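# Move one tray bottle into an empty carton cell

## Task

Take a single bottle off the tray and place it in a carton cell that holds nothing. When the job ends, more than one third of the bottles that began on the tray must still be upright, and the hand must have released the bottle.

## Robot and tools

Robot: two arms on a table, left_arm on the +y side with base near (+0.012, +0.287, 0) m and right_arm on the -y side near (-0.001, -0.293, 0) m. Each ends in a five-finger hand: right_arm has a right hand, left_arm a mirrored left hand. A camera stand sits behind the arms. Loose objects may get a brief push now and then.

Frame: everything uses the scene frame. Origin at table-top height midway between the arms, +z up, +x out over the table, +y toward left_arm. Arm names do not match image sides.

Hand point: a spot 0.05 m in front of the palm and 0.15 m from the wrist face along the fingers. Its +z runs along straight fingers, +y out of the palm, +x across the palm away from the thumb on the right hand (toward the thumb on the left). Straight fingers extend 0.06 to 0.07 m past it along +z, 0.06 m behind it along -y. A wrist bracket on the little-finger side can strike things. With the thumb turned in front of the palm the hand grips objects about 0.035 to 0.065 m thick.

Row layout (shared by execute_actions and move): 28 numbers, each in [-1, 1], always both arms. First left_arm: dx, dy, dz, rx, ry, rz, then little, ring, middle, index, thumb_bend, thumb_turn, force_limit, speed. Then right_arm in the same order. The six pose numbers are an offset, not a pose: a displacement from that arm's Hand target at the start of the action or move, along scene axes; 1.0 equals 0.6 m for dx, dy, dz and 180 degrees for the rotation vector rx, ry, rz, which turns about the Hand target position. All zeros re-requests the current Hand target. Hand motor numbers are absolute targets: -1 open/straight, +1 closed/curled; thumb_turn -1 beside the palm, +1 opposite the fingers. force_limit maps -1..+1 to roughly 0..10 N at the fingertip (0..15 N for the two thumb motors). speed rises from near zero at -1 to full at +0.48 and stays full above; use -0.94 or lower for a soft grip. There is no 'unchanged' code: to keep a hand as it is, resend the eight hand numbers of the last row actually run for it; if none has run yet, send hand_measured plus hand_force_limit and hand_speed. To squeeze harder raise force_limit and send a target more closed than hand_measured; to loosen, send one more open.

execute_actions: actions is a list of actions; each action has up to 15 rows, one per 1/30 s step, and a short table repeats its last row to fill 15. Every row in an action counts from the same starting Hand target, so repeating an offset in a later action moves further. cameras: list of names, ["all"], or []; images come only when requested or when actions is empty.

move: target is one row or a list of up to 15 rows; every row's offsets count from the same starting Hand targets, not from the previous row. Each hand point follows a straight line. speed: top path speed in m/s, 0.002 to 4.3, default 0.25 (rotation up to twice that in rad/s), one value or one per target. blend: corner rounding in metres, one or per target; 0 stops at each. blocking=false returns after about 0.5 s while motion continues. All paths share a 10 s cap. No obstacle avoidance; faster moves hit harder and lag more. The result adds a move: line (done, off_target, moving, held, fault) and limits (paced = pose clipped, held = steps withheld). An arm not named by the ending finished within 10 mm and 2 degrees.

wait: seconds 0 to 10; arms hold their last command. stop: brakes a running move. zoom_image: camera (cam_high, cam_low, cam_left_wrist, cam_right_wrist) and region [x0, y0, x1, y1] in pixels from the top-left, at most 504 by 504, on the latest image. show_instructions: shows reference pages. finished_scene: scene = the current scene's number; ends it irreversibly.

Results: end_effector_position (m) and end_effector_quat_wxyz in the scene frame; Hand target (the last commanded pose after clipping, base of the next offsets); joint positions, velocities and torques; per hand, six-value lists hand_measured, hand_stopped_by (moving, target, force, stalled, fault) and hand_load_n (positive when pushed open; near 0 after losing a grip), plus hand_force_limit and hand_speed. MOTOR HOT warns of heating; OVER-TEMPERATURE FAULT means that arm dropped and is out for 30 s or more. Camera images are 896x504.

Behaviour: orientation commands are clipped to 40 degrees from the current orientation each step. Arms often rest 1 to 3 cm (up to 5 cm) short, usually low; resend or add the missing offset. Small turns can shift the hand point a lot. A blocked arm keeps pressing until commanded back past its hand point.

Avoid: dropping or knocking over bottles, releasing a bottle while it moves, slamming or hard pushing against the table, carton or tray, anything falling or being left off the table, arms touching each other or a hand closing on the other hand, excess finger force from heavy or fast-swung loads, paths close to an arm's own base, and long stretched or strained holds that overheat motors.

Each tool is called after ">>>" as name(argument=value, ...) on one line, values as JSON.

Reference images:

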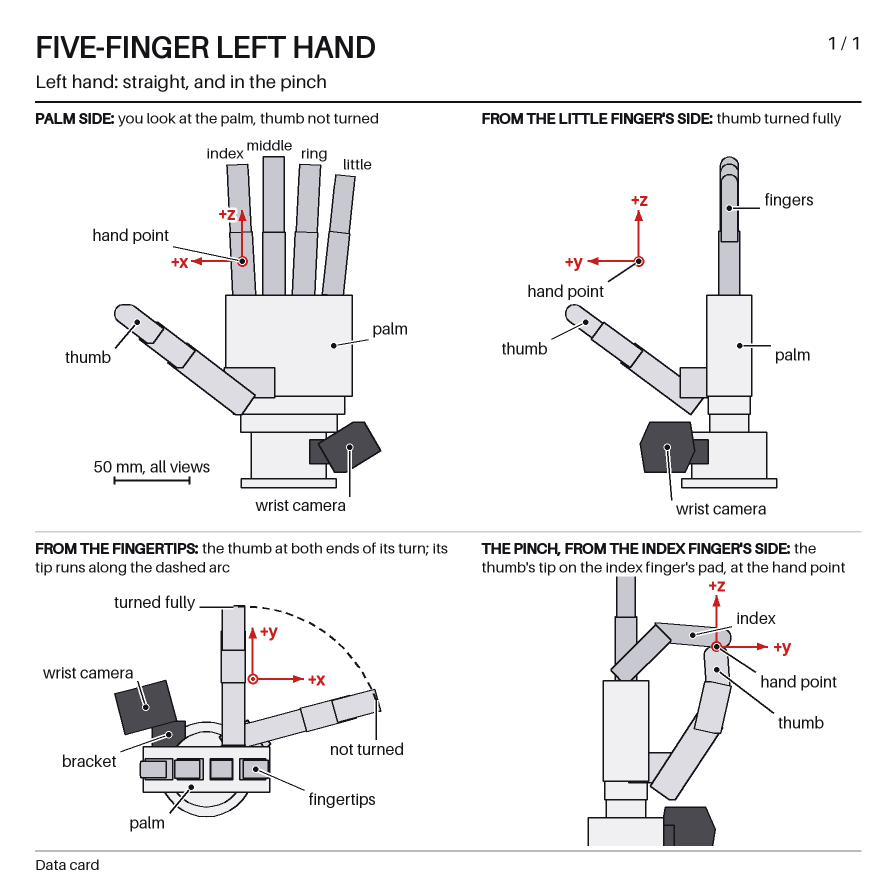

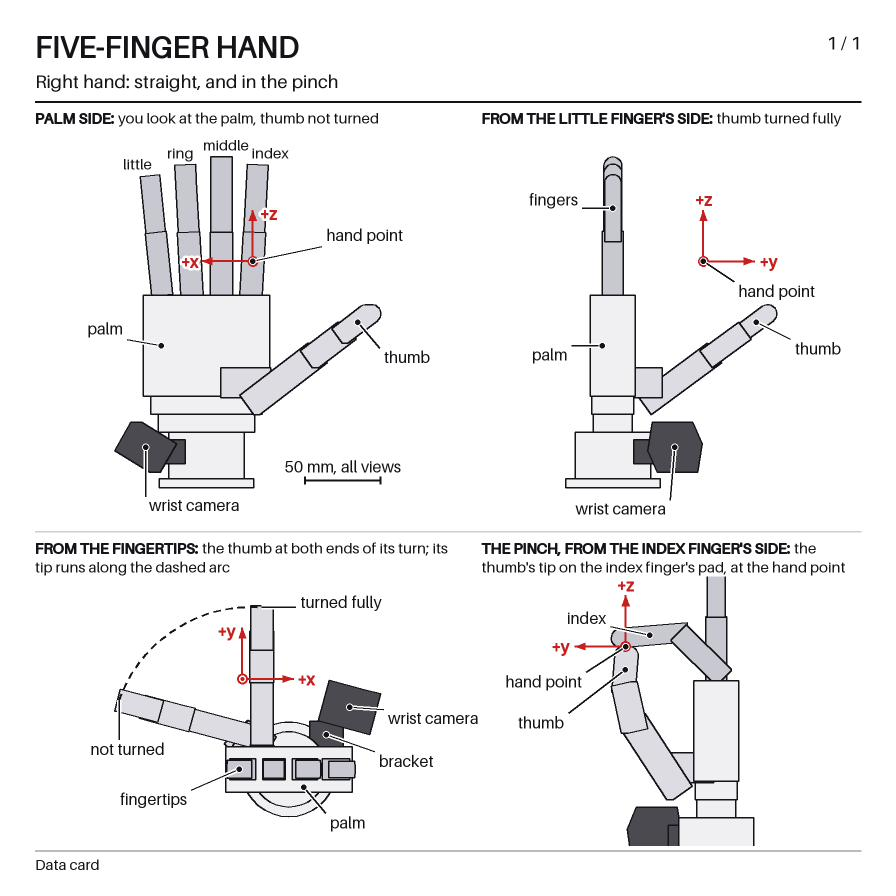

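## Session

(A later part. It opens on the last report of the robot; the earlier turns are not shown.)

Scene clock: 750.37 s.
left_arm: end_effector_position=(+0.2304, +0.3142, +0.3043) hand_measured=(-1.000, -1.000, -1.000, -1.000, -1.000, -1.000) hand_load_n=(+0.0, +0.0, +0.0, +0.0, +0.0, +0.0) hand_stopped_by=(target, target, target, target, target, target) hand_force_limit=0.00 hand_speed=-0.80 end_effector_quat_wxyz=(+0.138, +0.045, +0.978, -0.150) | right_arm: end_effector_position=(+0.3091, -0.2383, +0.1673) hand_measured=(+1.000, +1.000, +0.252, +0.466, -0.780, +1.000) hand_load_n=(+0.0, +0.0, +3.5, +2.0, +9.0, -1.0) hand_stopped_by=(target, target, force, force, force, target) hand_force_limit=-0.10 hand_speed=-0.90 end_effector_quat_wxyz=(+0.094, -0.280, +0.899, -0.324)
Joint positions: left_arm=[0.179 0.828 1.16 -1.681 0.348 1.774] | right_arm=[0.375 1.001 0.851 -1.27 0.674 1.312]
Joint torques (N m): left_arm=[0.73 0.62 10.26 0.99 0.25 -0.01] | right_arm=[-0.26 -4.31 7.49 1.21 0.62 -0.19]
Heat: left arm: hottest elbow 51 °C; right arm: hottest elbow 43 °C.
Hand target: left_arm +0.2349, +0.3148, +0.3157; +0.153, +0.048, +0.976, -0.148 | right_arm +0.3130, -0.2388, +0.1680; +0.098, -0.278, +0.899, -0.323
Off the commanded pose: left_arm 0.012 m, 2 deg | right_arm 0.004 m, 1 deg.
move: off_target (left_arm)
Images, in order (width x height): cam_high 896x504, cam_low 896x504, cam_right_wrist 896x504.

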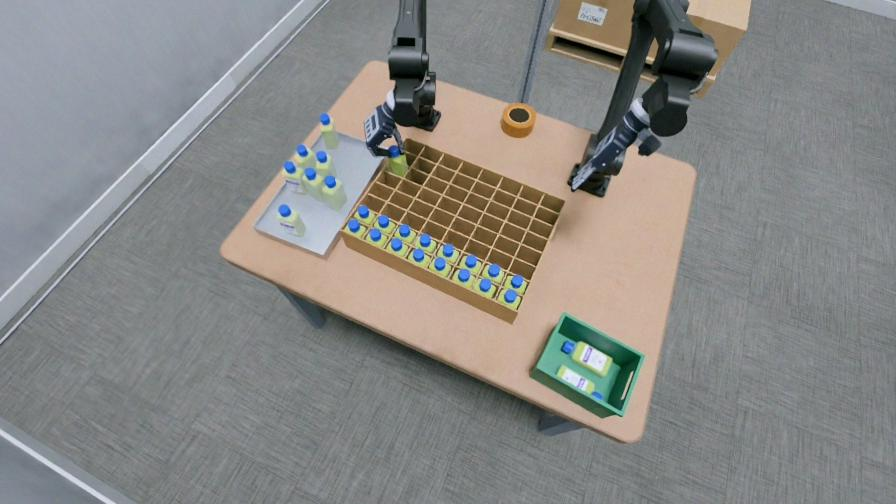

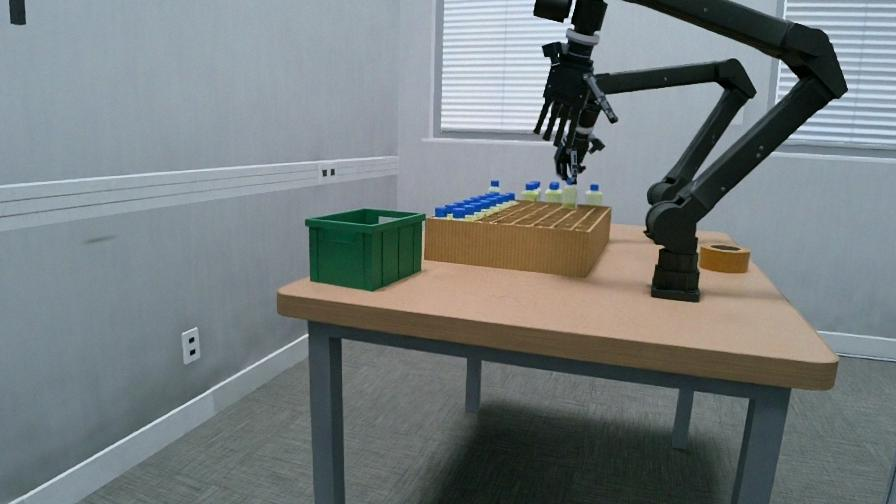

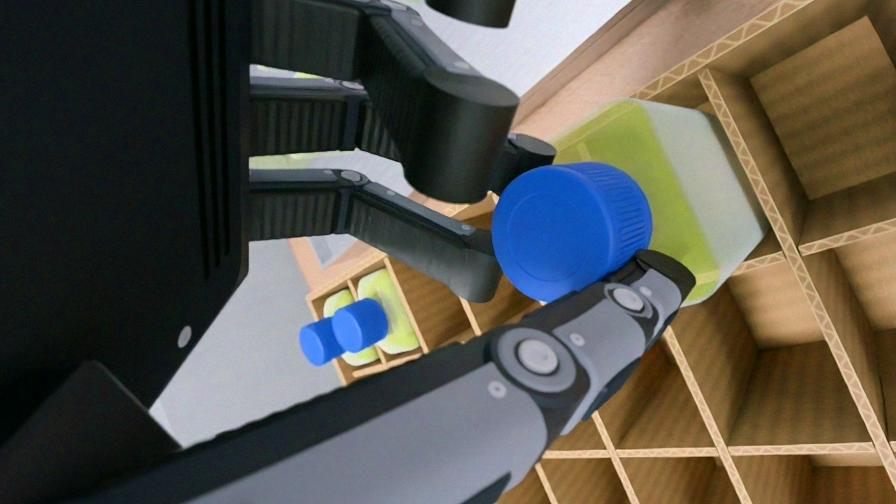

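>>> move(target=[0,0,0,0,0,0,-1,-1,-1,-1,-1,-1,0,-0.8,0.002,0,-0.063,0,0,0,1,1,0.75,0.75,-0.25,1,-0.1,-0.9], speed=0.05, cameras=["cam_high","cam_low","cam_right_wrist"])

>>> zoom_image(camera="cam_low", region=[550, 160, 620, 230])

>>> zoom_image(camera="cam_high", region=[375, 130, 425, 190])

Scene clock: 758.00 s.
left_arm: end_effector_position=(+0.2304, +0.3142, +0.3043) hand_measured=(-1.000, -1.000, -1.000, -1.000, -1.000, -1.000) hand_load_n=(+0.0, +0.0, +0.0, +0.0, +0.0, +0.0) hand_stopped_by=(target, target, target, target, target, target) hand_force_limit=0.00 hand_speed=-0.80 end_effector_quat_wxyz=(+0.138, +0.045, +0.978, -0.150) | right_arm: end_effector_position=(+0.3103, -0.2377, +0.1299) hand_measured=(+1.000, +1.000, +0.252, +0.466, -0.780, +1.000) hand_load_n=(+0.0, +0.0, +3.5, +2.0, +8.5, -1.0) hand_stopped_by=(target, target, force, force, force, target) hand_force_limit=-0.10 hand_speed=-0.90 end_effector_quat_wxyz=(+0.095, -0.280, +0.899, -0.323)
Joint positions: left_arm=[0.179 0.828 1.16 -1.681 0.348 1.774] | right_arm=[0.375 1.027 0.767 -1.157 0.673 1.312]
Joint torques (N m): left_arm=[1.38 0.73 10.24 0.87 0.27 0.02] | right_arm=[-0.56 -4.19 7.36 1.18 0.62 -0.2]
Heat: left arm: hottest elbow 51 °C; right arm: hottest elbow 42 °C.
Hand target: left_arm +0.2349, +0.3148, +0.3157; +0.153, +0.048, +0.976, -0.148 | right_arm +0.3143, -0.2387, +0.1303; +0.099, -0.277, +0.899, -0.323
Off the commanded pose: left_arm 0.012 m, 2 deg | right_arm 0.004 m, 0 deg.
move: off_target (left_arm)
Images, in order (width x height): cam_high 896x504, cam_low 896x504, cam_right_wrist 896x504.

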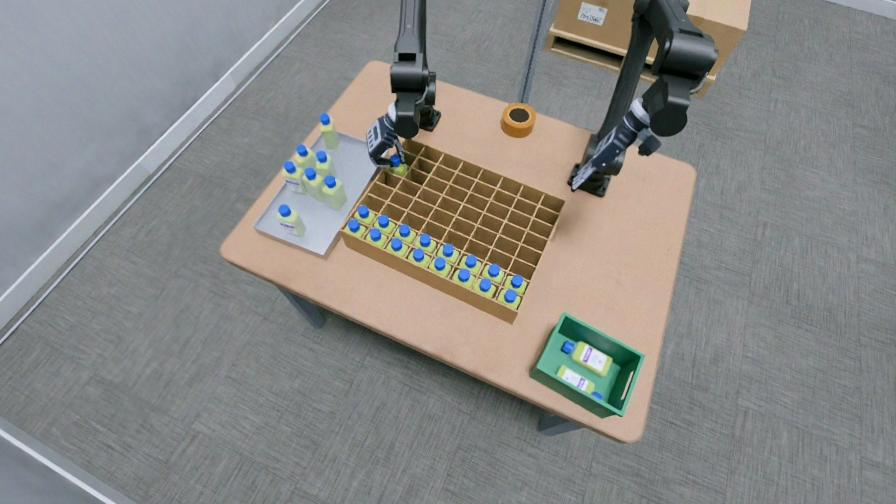

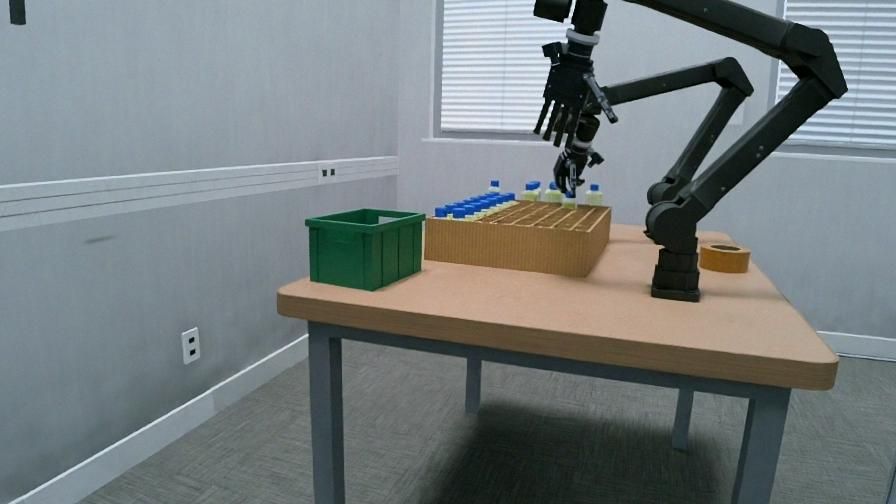

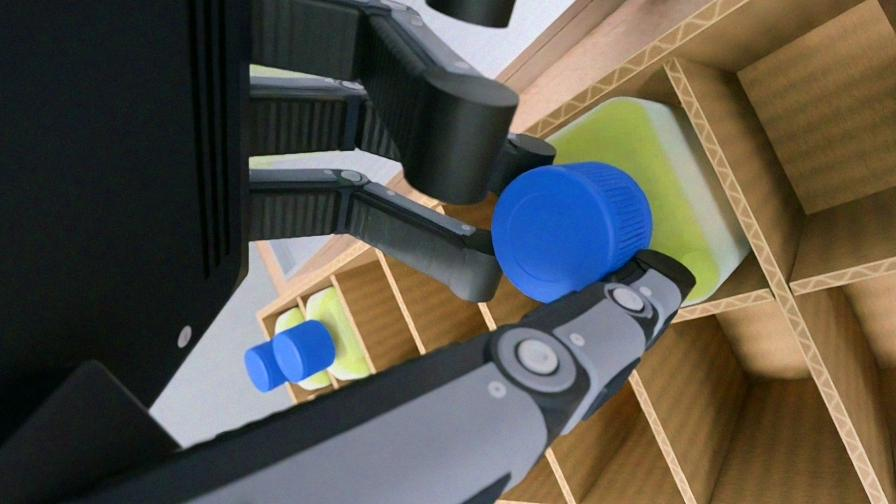

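Scaled by 7.200 from the camera's 896x504 image, which has a finer 1280x720 frame.

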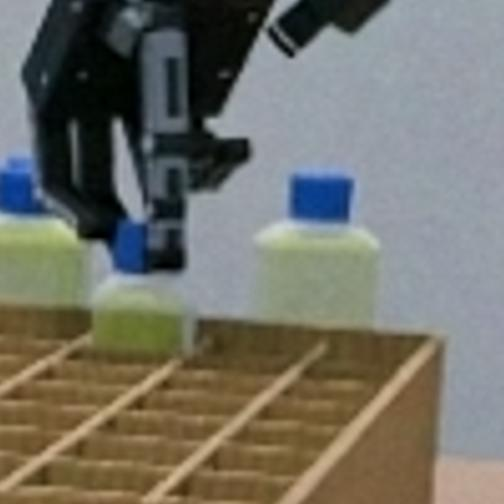

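Scaled by 8.400 from the camera's 896x504 image, which has a finer 1280x720 frame.

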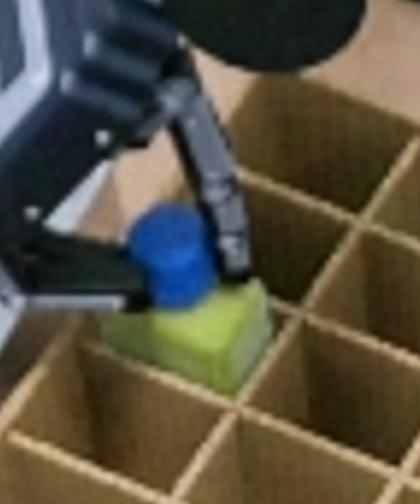

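>>> move(target=[0,0,0,0,0,0,-1,-1,-1,-1,-1,-1,0,-0.8,0,0,-0.025,0,0,0,1,1,0.75,0.75,-0.25,1,-0.1,-0.9], speed=0.05, cameras=["cam_high","cam_low","cam_right_wrist"])

>>> zoom_image(camera="cam_low", region=[550, 160, 620, 230])

>>> zoom_image(camera="cam_high", region=[375, 130, 425, 190])

Scene clock: 763.87 s.
left_arm: end_effector_position=(+0.2304, +0.3142, +0.3043) hand_measured=(-1.000, -1.000, -1.000, -1.000, -1.000, -1.000) hand_load_n=(+0.0, +0.0, +0.0, +0.0, +0.0, +0.0) hand_stopped_by=(target, target, target, target, target, target) hand_force_limit=0.00 hand_speed=-0.80 end_effector_quat_wxyz=(+0.138, +0.045, +0.978, -0.150) | right_arm: end_effector_position=(+0.3104, -0.2377, +0.1152) hand_measured=(+1.000, +1.000, +0.252, +0.466, -0.780, +1.000) hand_load_n=(+0.5, +0.0, +3.5, +2.0, +8.5, -1.0) hand_stopped_by=(target, target, force, force, force, target) hand_force_limit=-0.10 hand_speed=-0.90 end_effector_quat_wxyz=(+0.096, -0.280, +0.899, -0.323)
Joint positions: left_arm=[0.179 0.828 1.16 -1.681 0.348 1.774] | right_arm=[0.375 1.04 0.735 -1.111 0.673 1.312]
Joint torques (N m): left_arm=[1.67 1.08 10.32 0.8 0.3 0.03] | right_arm=[-0.56 -4.25 7.24 1.2 0.63 -0.21]
Heat: left arm: hottest elbow 51 °C; right arm: hottest elbow 42 °C.
Hand target: left_arm +0.2349, +0.3148, +0.3157; +0.153, +0.048, +0.976, -0.148 | right_arm +0.3142, -0.2387, +0.1153; +0.099, -0.277, +0.899, -0.323
Off the commanded pose: left_arm 0.012 m, 2 deg | right_arm 0.004 m, 0 deg.
move: off_target (left_arm)
Images, in order (width x height): cam_high 896x504, cam_low 896x504, cam_right_wrist 896x504.

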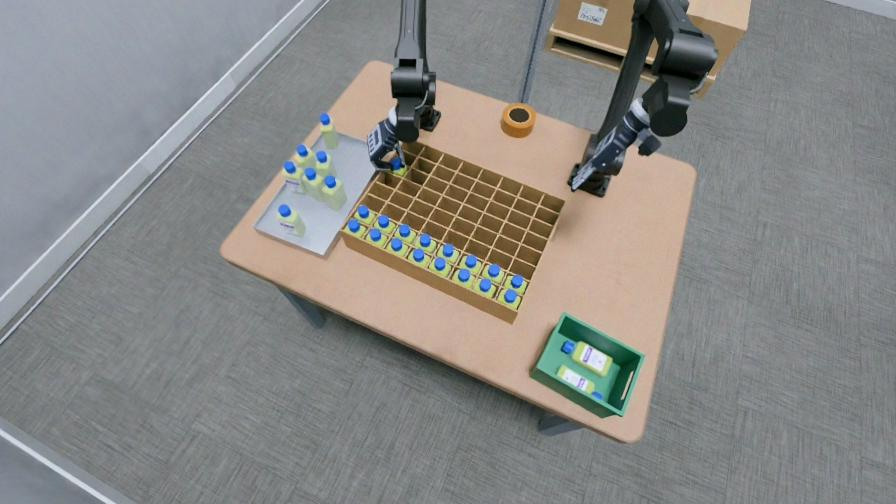

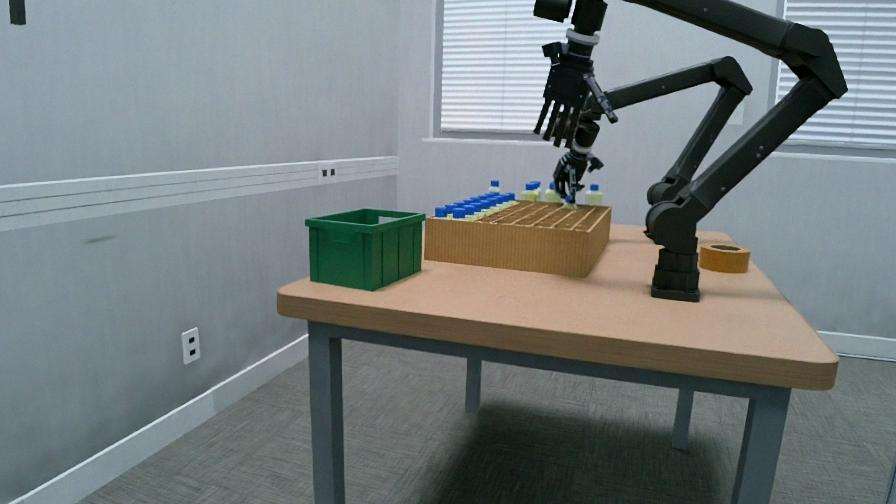

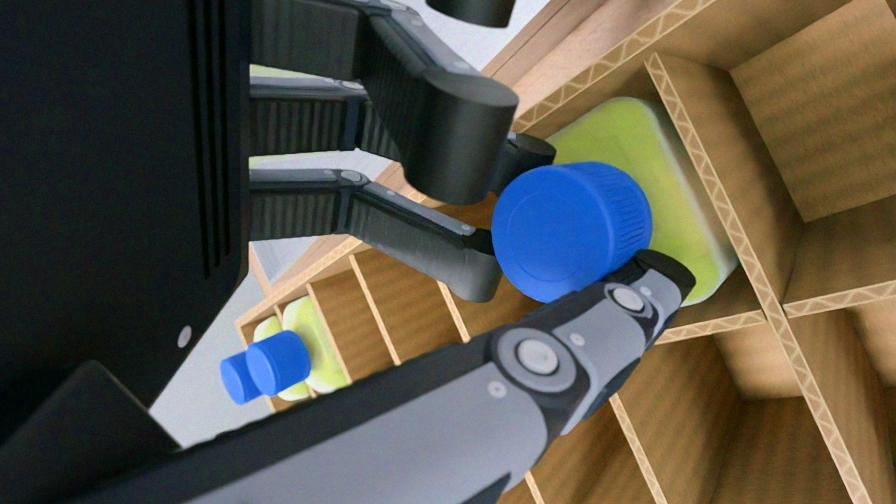

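Scaled by 7.200 from the camera's 896x504 image, which has a finer 1280x720 frame.

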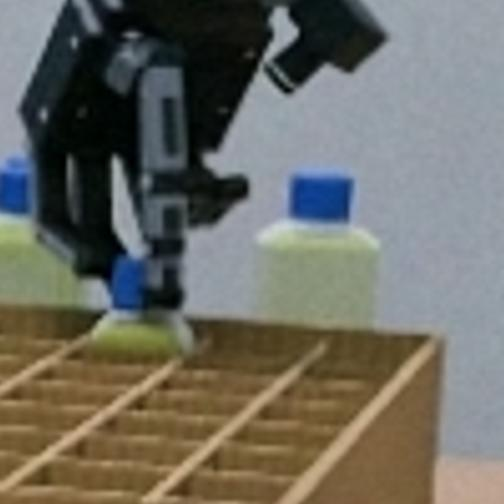

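Scaled by 8.400 from the camera's 896x504 image, which has a finer 1280x720 frame.

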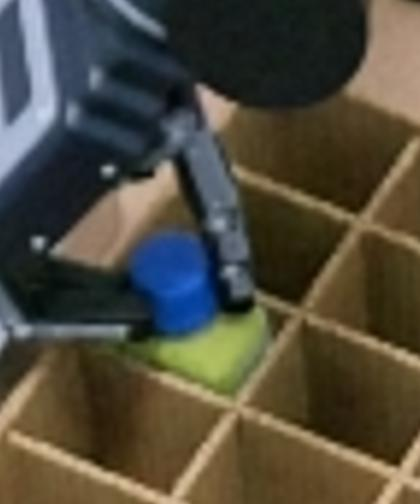

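>>> move(target=[0,0,0,0,0,0,-1,-1,-1,-1,-1,-1,0,-0.8,0,0,-0.012,0,0,0,1,1,0.75,0.75,-0.25,1,-0.1,-0.9], speed=0.04, cameras=["cam_high","cam_low","cam_right_wrist"])

>>> zoom_image(camera="cam_low", region=[550, 160, 620, 230])

>>> zoom_image(camera="cam_high", region=[375, 130, 425, 190])

>>> zoom_image(camera="cam_low", region=[425, 170, 525, 230])

Scene clock: 770.77 s.
left_arm: end_effector_position=(+0.2304, +0.3142, +0.3043) hand_measured=(-1.000, -1.000, -1.000, -1.000, -1.000, -1.000) hand_load_n=(+0.0, +0.0, +0.0, +0.0, +0.0, +0.0) hand_stopped_by=(target, target, target, target, target, target) hand_force_limit=0.00 hand_speed=-0.80 end_effector_quat_wxyz=(+0.138, +0.045, +0.978, -0.150) | right_arm: end_effector_position=(+0.3127, -0.2367, +0.1130) hand_measured=(+1.000, +1.000, +0.252, +0.466, -0.780, +1.000) hand_load_n=(+0.0, +0.0, +2.5, +2.5, +9.0, -0.5) hand_stopped_by=(target, target, force, force, force, target) hand_force_limit=-0.10 hand_speed=-0.90 end_effector_quat_wxyz=(+0.101, -0.279, +0.899, -0.323)
Joint positions: left_arm=[0.179 0.828 1.16 -1.681 0.348 1.774] | right_arm=[0.375 1.041 0.728 -1.092 0.673 1.311]
Joint torques (N m): left_arm=[1.26 0.85 10.19 0.8 0.3 0] | right_arm=[-0.67 -3.9 6.63 1.33 0.63 -0.19]
Heat: left arm: hottest elbow 51 °C; right arm: hottest elbow 42 °C.
Hand target: left_arm +0.2349, +0.3148, +0.3157; +0.153, +0.048, +0.976, -0.148 | right_arm +0.3142, -0.2387, +0.1081; +0.099, -0.277, +0.899, -0.323
Off the commanded pose: left_arm 0.012 m, 2 deg | right_arm 0.006 m, 0 deg.
move: off_target (left_arm)
Images, in order (width x height): cam_high 896x504, cam_low 896x504, cam_right_wrist 896x504.

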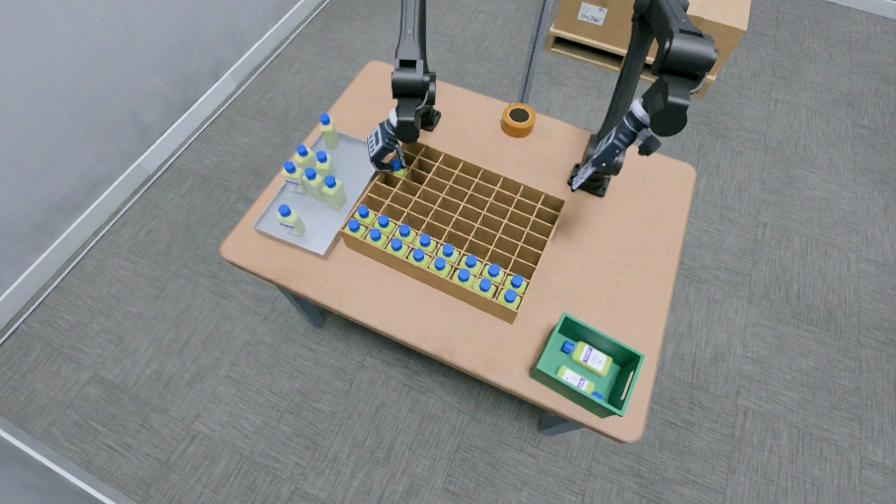

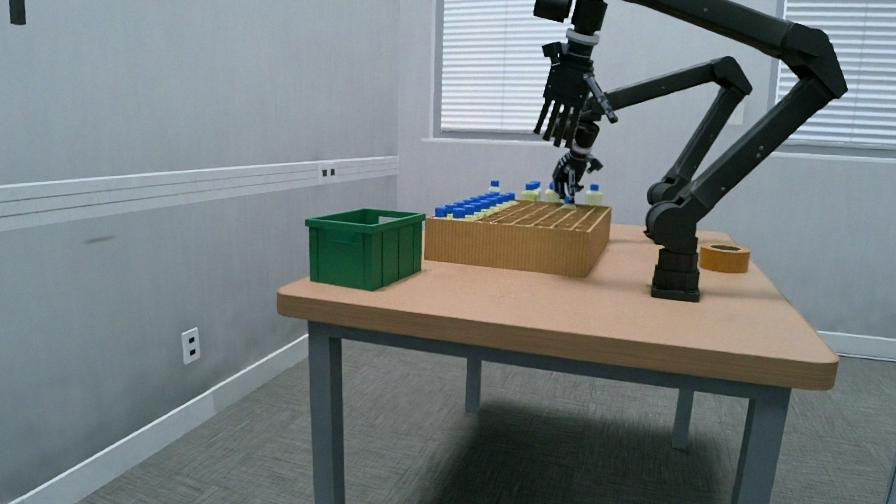

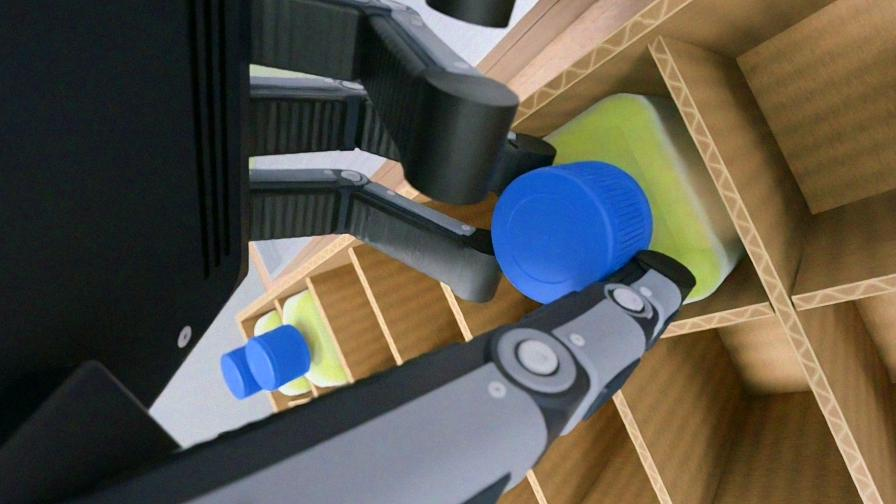

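Scaled by 7.200 from the camera's 896x504 image, which has a finer 1280x720 frame.

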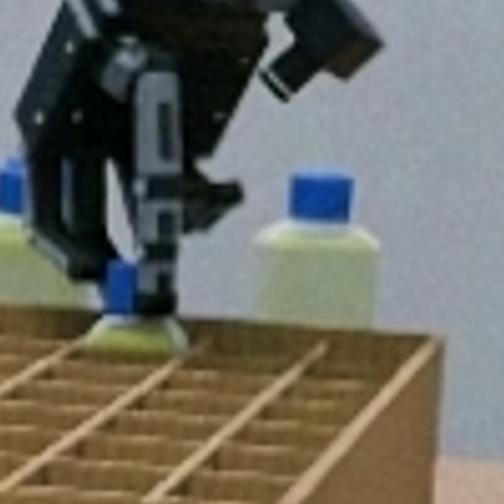

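Scaled by 8.400 from the camera's 896x504 image, which has a finer 1280x720 frame.

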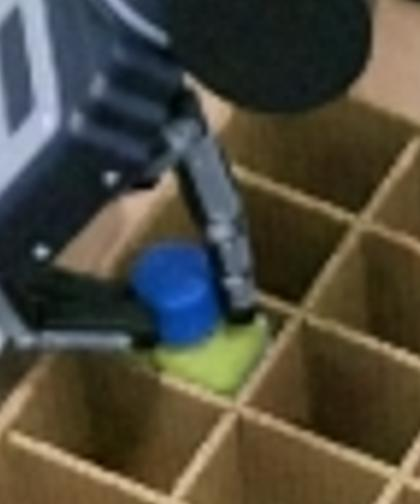

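Scaled by 5.040 from the camera's 896x504 image, which has a finer 1280x720 frame.

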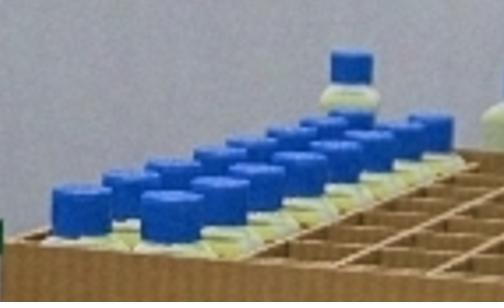

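>>> move(target=[0,0,0,0,0,0,-1,-1,-1,-1,-1,-1,0,-0.8,-0.004,0,-0.01,0,0,0,1,1,0.75,0.75,-0.25,1,-0.1,-0.9], speed=0.04, cameras=["cam_high","cam_low","cam_right_wrist"])

>>> zoom_image(camera="cam_low", region=[550, 160, 620, 230])

>>> zoom_image(camera="cam_right_wrist", region=[400, 20, 860, 420])

Scene clock: 800.33 s.
left_arm: end_effector_position=(+0.2304, +0.3142, +0.3043) hand_measured=(-1.000, -1.000, -1.000, -1.000, -1.000, -1.000) hand_load_n=(+0.0, +0.5, +0.0, +0.0, +0.0, +0.0) hand_stopped_by=(target, target, target, target, target, target) hand_force_limit=0.00 hand_speed=-0.80 end_effector_quat_wxyz=(+0.138, +0.045, +0.978, -0.150) | right_arm: end_effector_position=(+0.3130, -0.2366, +0.1118) hand_measured=(+1.000, +1.000, +0.252, +0.466, -0.780, +1.000) hand_load_n=(+0.0, +0.0, +2.0, +1.5, +10.0, -1.0) hand_stopped_by=(target, target, force, force, force, target) hand_force_limit=-0.10 hand_speed=-0.90 end_effector_quat_wxyz=(+0.103, -0.278, +0.899, -0.323)
Joint positions: left_arm=[0.179 0.828 1.16 -1.681 0.348 1.774] | right_arm=[0.375 1.041 0.724 -1.084 0.673 1.31]
Joint torques (N m): left_arm=[1.96 0.26 10.13 0.9 0.29 0.03] | right_arm=[-0.21 -3.96 5.68 1.66 0.65 -0.15]
Heat: left arm: hottest elbow 51 °C; right arm: hottest elbow 40 °C.
Hand target: left_arm +0.2349, +0.3148, +0.3157; +0.153, +0.048, +0.976, -0.148 | right_arm +0.3118, -0.2387, +0.1022; +0.099, -0.277, +0.899, -0.323
Off the commanded pose: left_arm 0.012 m, 2 deg | right_arm 0.010 m, 0 deg.
move: off_target (left_arm)
Images, in order (width x height): cam_high 896x504, cam_low 896x504, cam_right_wrist 896x504.

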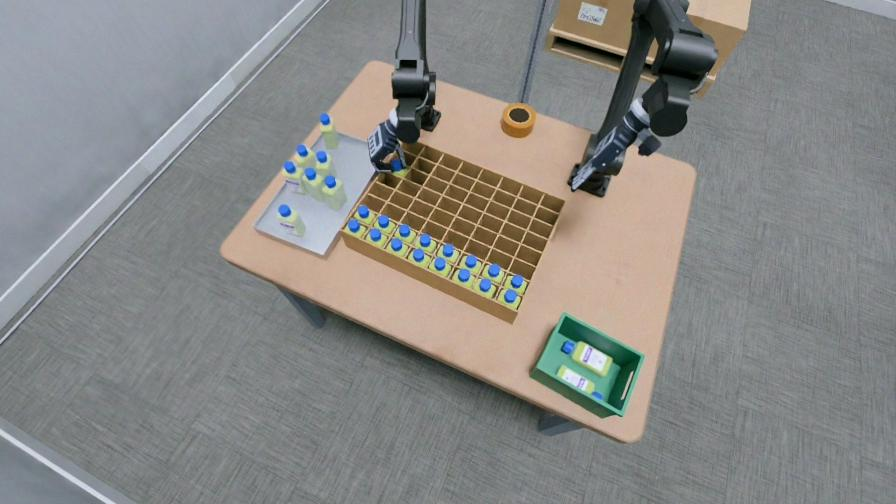

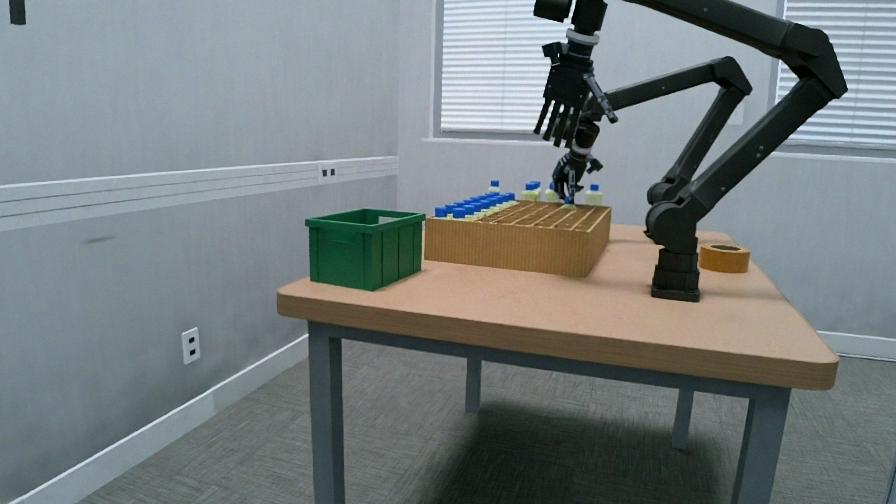

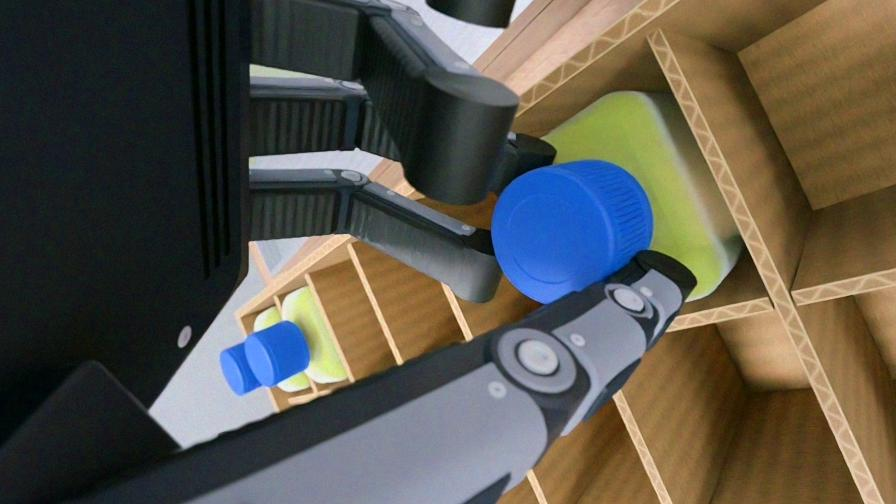

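Scaled by 7.200 from the camera's 896x504 image, which has a finer 1280x720 frame.

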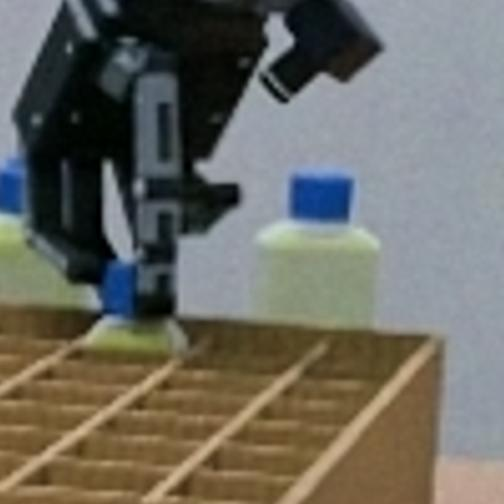

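Scaled by 1.096 from the camera's 896x504 image, which has a finer 1280x720 frame.

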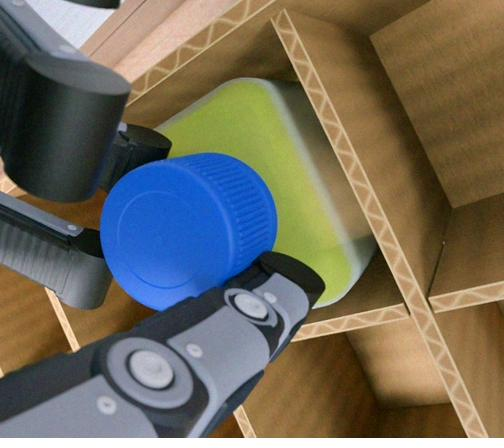

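>>> move(target=[0,0,0,0,0,0,-1,-1,-1,-1,-1,-1,0,-0.8,0,0,0.006,0,0,0,1,1,0.2,0.4,-1,1,-0.1,-0.7], speed=0.04, cameras=["cam_high","cam_low","cam_right_wrist"])

>>> zoom_image(camera="cam_low", region=[550, 160, 620, 230])

Scene clock: 807.57 s.
left_arm: end_effector_position=(+0.2304, +0.3142, +0.3043) hand_measured=(-1.000, -1.000, -1.000, -1.000, -1.000, -1.000) hand_load_n=(+0.0, +0.0, +0.0, +0.0, +0.0, +0.0) hand_stopped_by=(target, target, target, target, target, target) hand_force_limit=0.00 hand_speed=-0.80 end_effector_quat_wxyz=(+0.138, +0.045, +0.978, -0.150) | right_arm: end_effector_position=(+0.3145, -0.2367, +0.1121) hand_measured=(+1.000, +1.000, +0.200, +0.400, -1.000, +1.000) hand_load_n=(+0.0, +0.0, -2.5, +0.0, +0.0, +0.0) hand_stopped_by=(target, target, target, target, target, target) hand_force_limit=-0.10 hand_speed=-0.70 end_effector_quat_wxyz=(+0.105, -0.277, +0.898, -0.324)
Joint positions: left_arm=[0.179 0.828 1.16 -1.681 0.348 1.774] | right_arm=[0.375 1.041 0.723 -1.078 0.677 1.31]
Joint torques (N m): left_arm=[2.14 0.32 10.18 1.1 0.27 0.07] | right_arm=[-0.21 -4.19 6.27 0.87 0.49 -0.14]
Heat: left arm: hottest elbow 51 °C; right arm: hottest elbow 40 °C.
Hand target: left_arm +0.2349, +0.3148, +0.3157; +0.153, +0.048, +0.976, -0.148 | right_arm +0.3118, -0.2388, +0.1057; +0.099, -0.277, +0.899, -0.323
Off the commanded pose: left_arm 0.012 m, 2 deg | right_arm 0.007 m, 1 deg.
move: off_target (left_arm)
Images, in order (width x height): cam_high 896x504, cam_low 896x504, cam_right_wrist 896x504.

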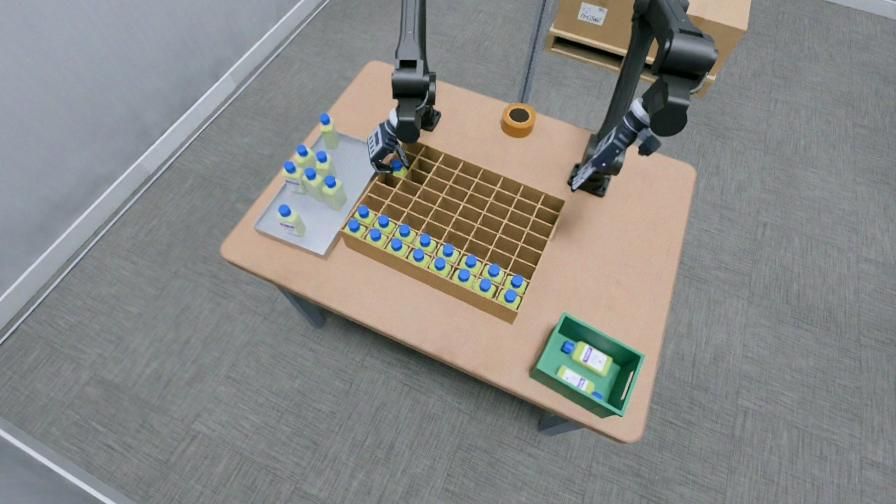

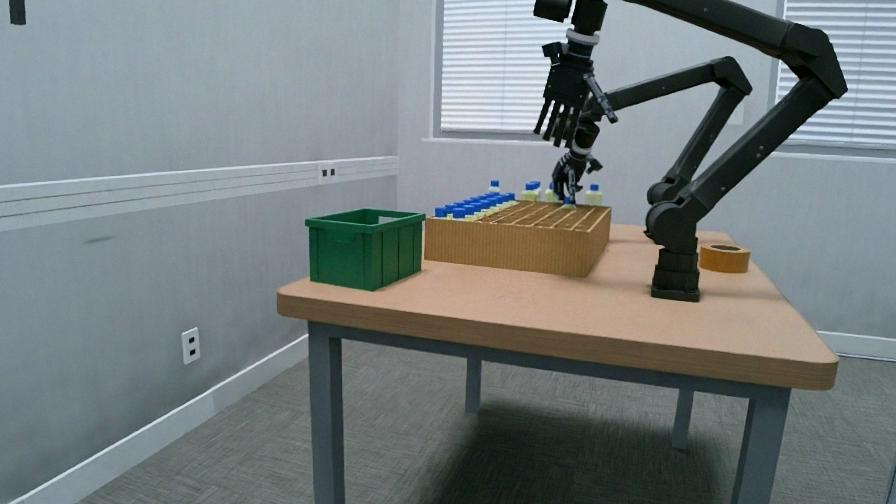

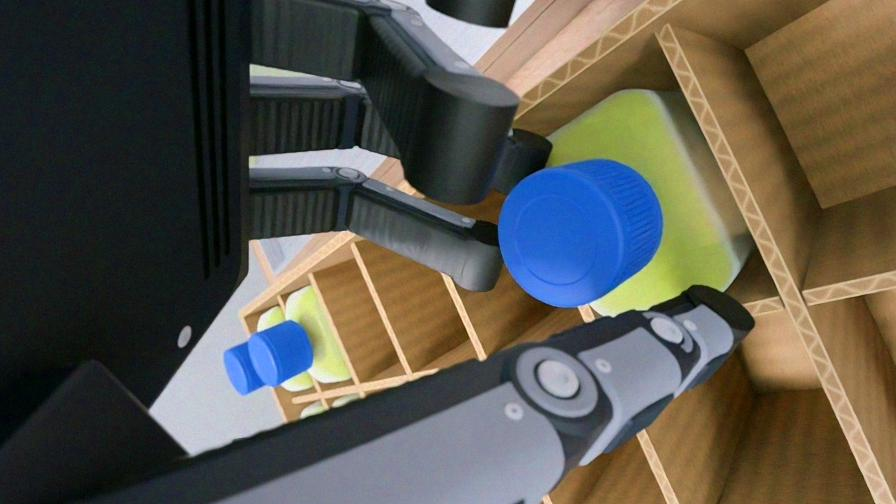

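Scaled by 7.200 from the camera's 896x504 image, which has a finer 1280x720 frame.

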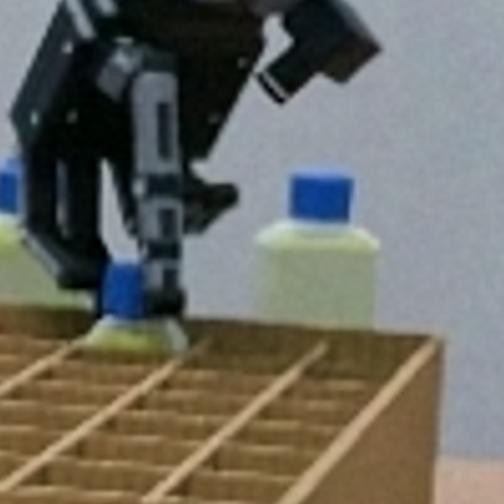

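>>> move(target=[0,0,0,0,0,0,-1,-1,-1,-1,-1,-1,0,-0.8,0.004,0.003,0.06,0,0,0,1,1,0.2,0.4,-1,1,-0.1,-0.7], speed=0.06, cameras=["cam_high","cam_low","cam_right_wrist"])

>>> zoom_image(camera="cam_low", region=[550, 160, 620, 230])

Scene clock: 815.80 s.
left_arm: end_effector_position=(+0.2304, +0.3142, +0.3043) hand_measured=(-1.000, -1.000, -1.000, -1.000, -1.000, -1.000) hand_load_n=(+0.0, +0.0, +0.0, +0.0, +0.0, +0.0) hand_stopped_by=(target, target, target, target, target, target) hand_force_limit=0.00 hand_speed=-0.80 end_effector_quat_wxyz=(+0.138, +0.045, +0.978, -0.150) | right_arm: end_effector_position=(+0.2991, -0.2429, +0.1182) hand_measured=(+1.000, +1.000, +0.200, +0.400, -1.000, +1.000) hand_load_n=(+0.0, +0.0, +0.0, +0.5, +0.0, +0.0) hand_stopped_by=(target, target, target, target, target, target) hand_force_limit=-0.10 hand_speed=-0.70 end_effector_quat_wxyz=(+0.075, -0.288, +0.897, -0.327)
Joint positions: left_arm=[0.179 0.828 1.16 -1.681 0.348 1.774] | right_arm=[0.375 1.033 0.744 -1.172 0.676 1.31]
Joint torques (N m): left_arm=[1.03 0.62 10.13 0.91 0.24 0.04] | right_arm=[0.09 -5.3 10.88 0.25 0.57 -0.12]
Heat: left arm: hottest elbow 51 °C; right arm: hottest elbow 40 °C.
Hand target: left_arm +0.2349, +0.3148, +0.3157; +0.153, +0.048, +0.976, -0.148 | right_arm +0.3142, -0.2370, +0.1418; +0.099, -0.277, +0.899, -0.323
Off the commanded pose: left_arm 0.012 m, 2 deg | right_arm 0.029 m, 3 deg.
move: off_target (left_arm, right_arm)
Images, in order (width x height): cam_high 896x504, cam_low 896x504, cam_right_wrist 896x504.

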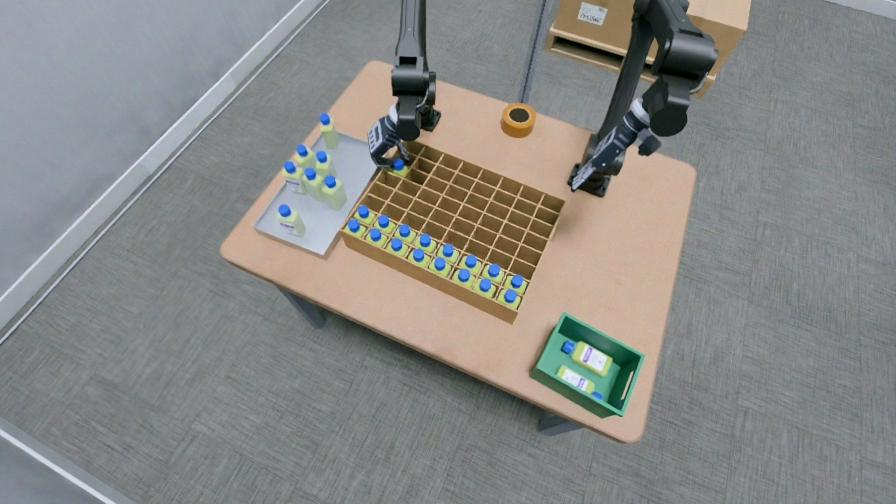

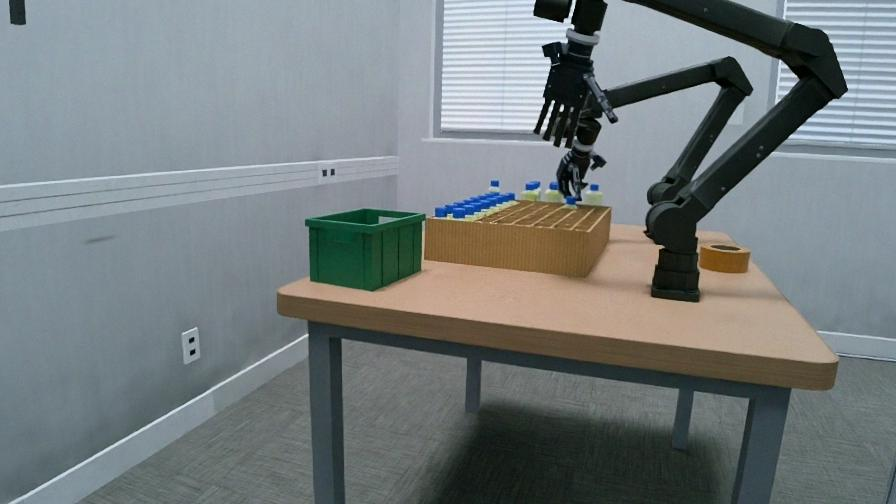

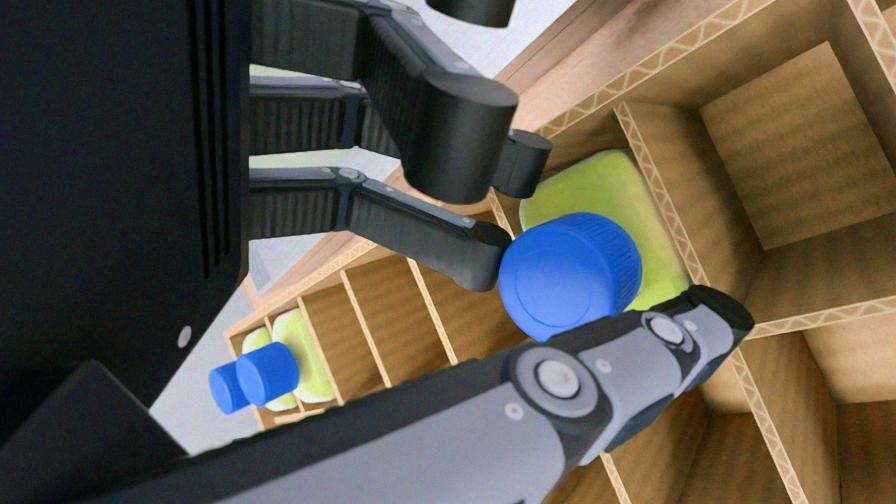

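Scaled by 7.200 from the camera's 896x504 image, which has a finer 1280x720 frame.

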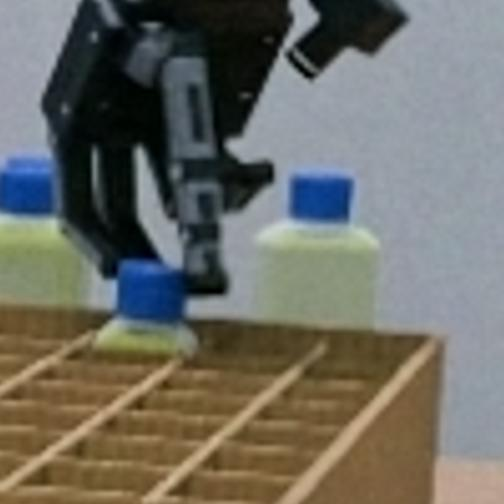

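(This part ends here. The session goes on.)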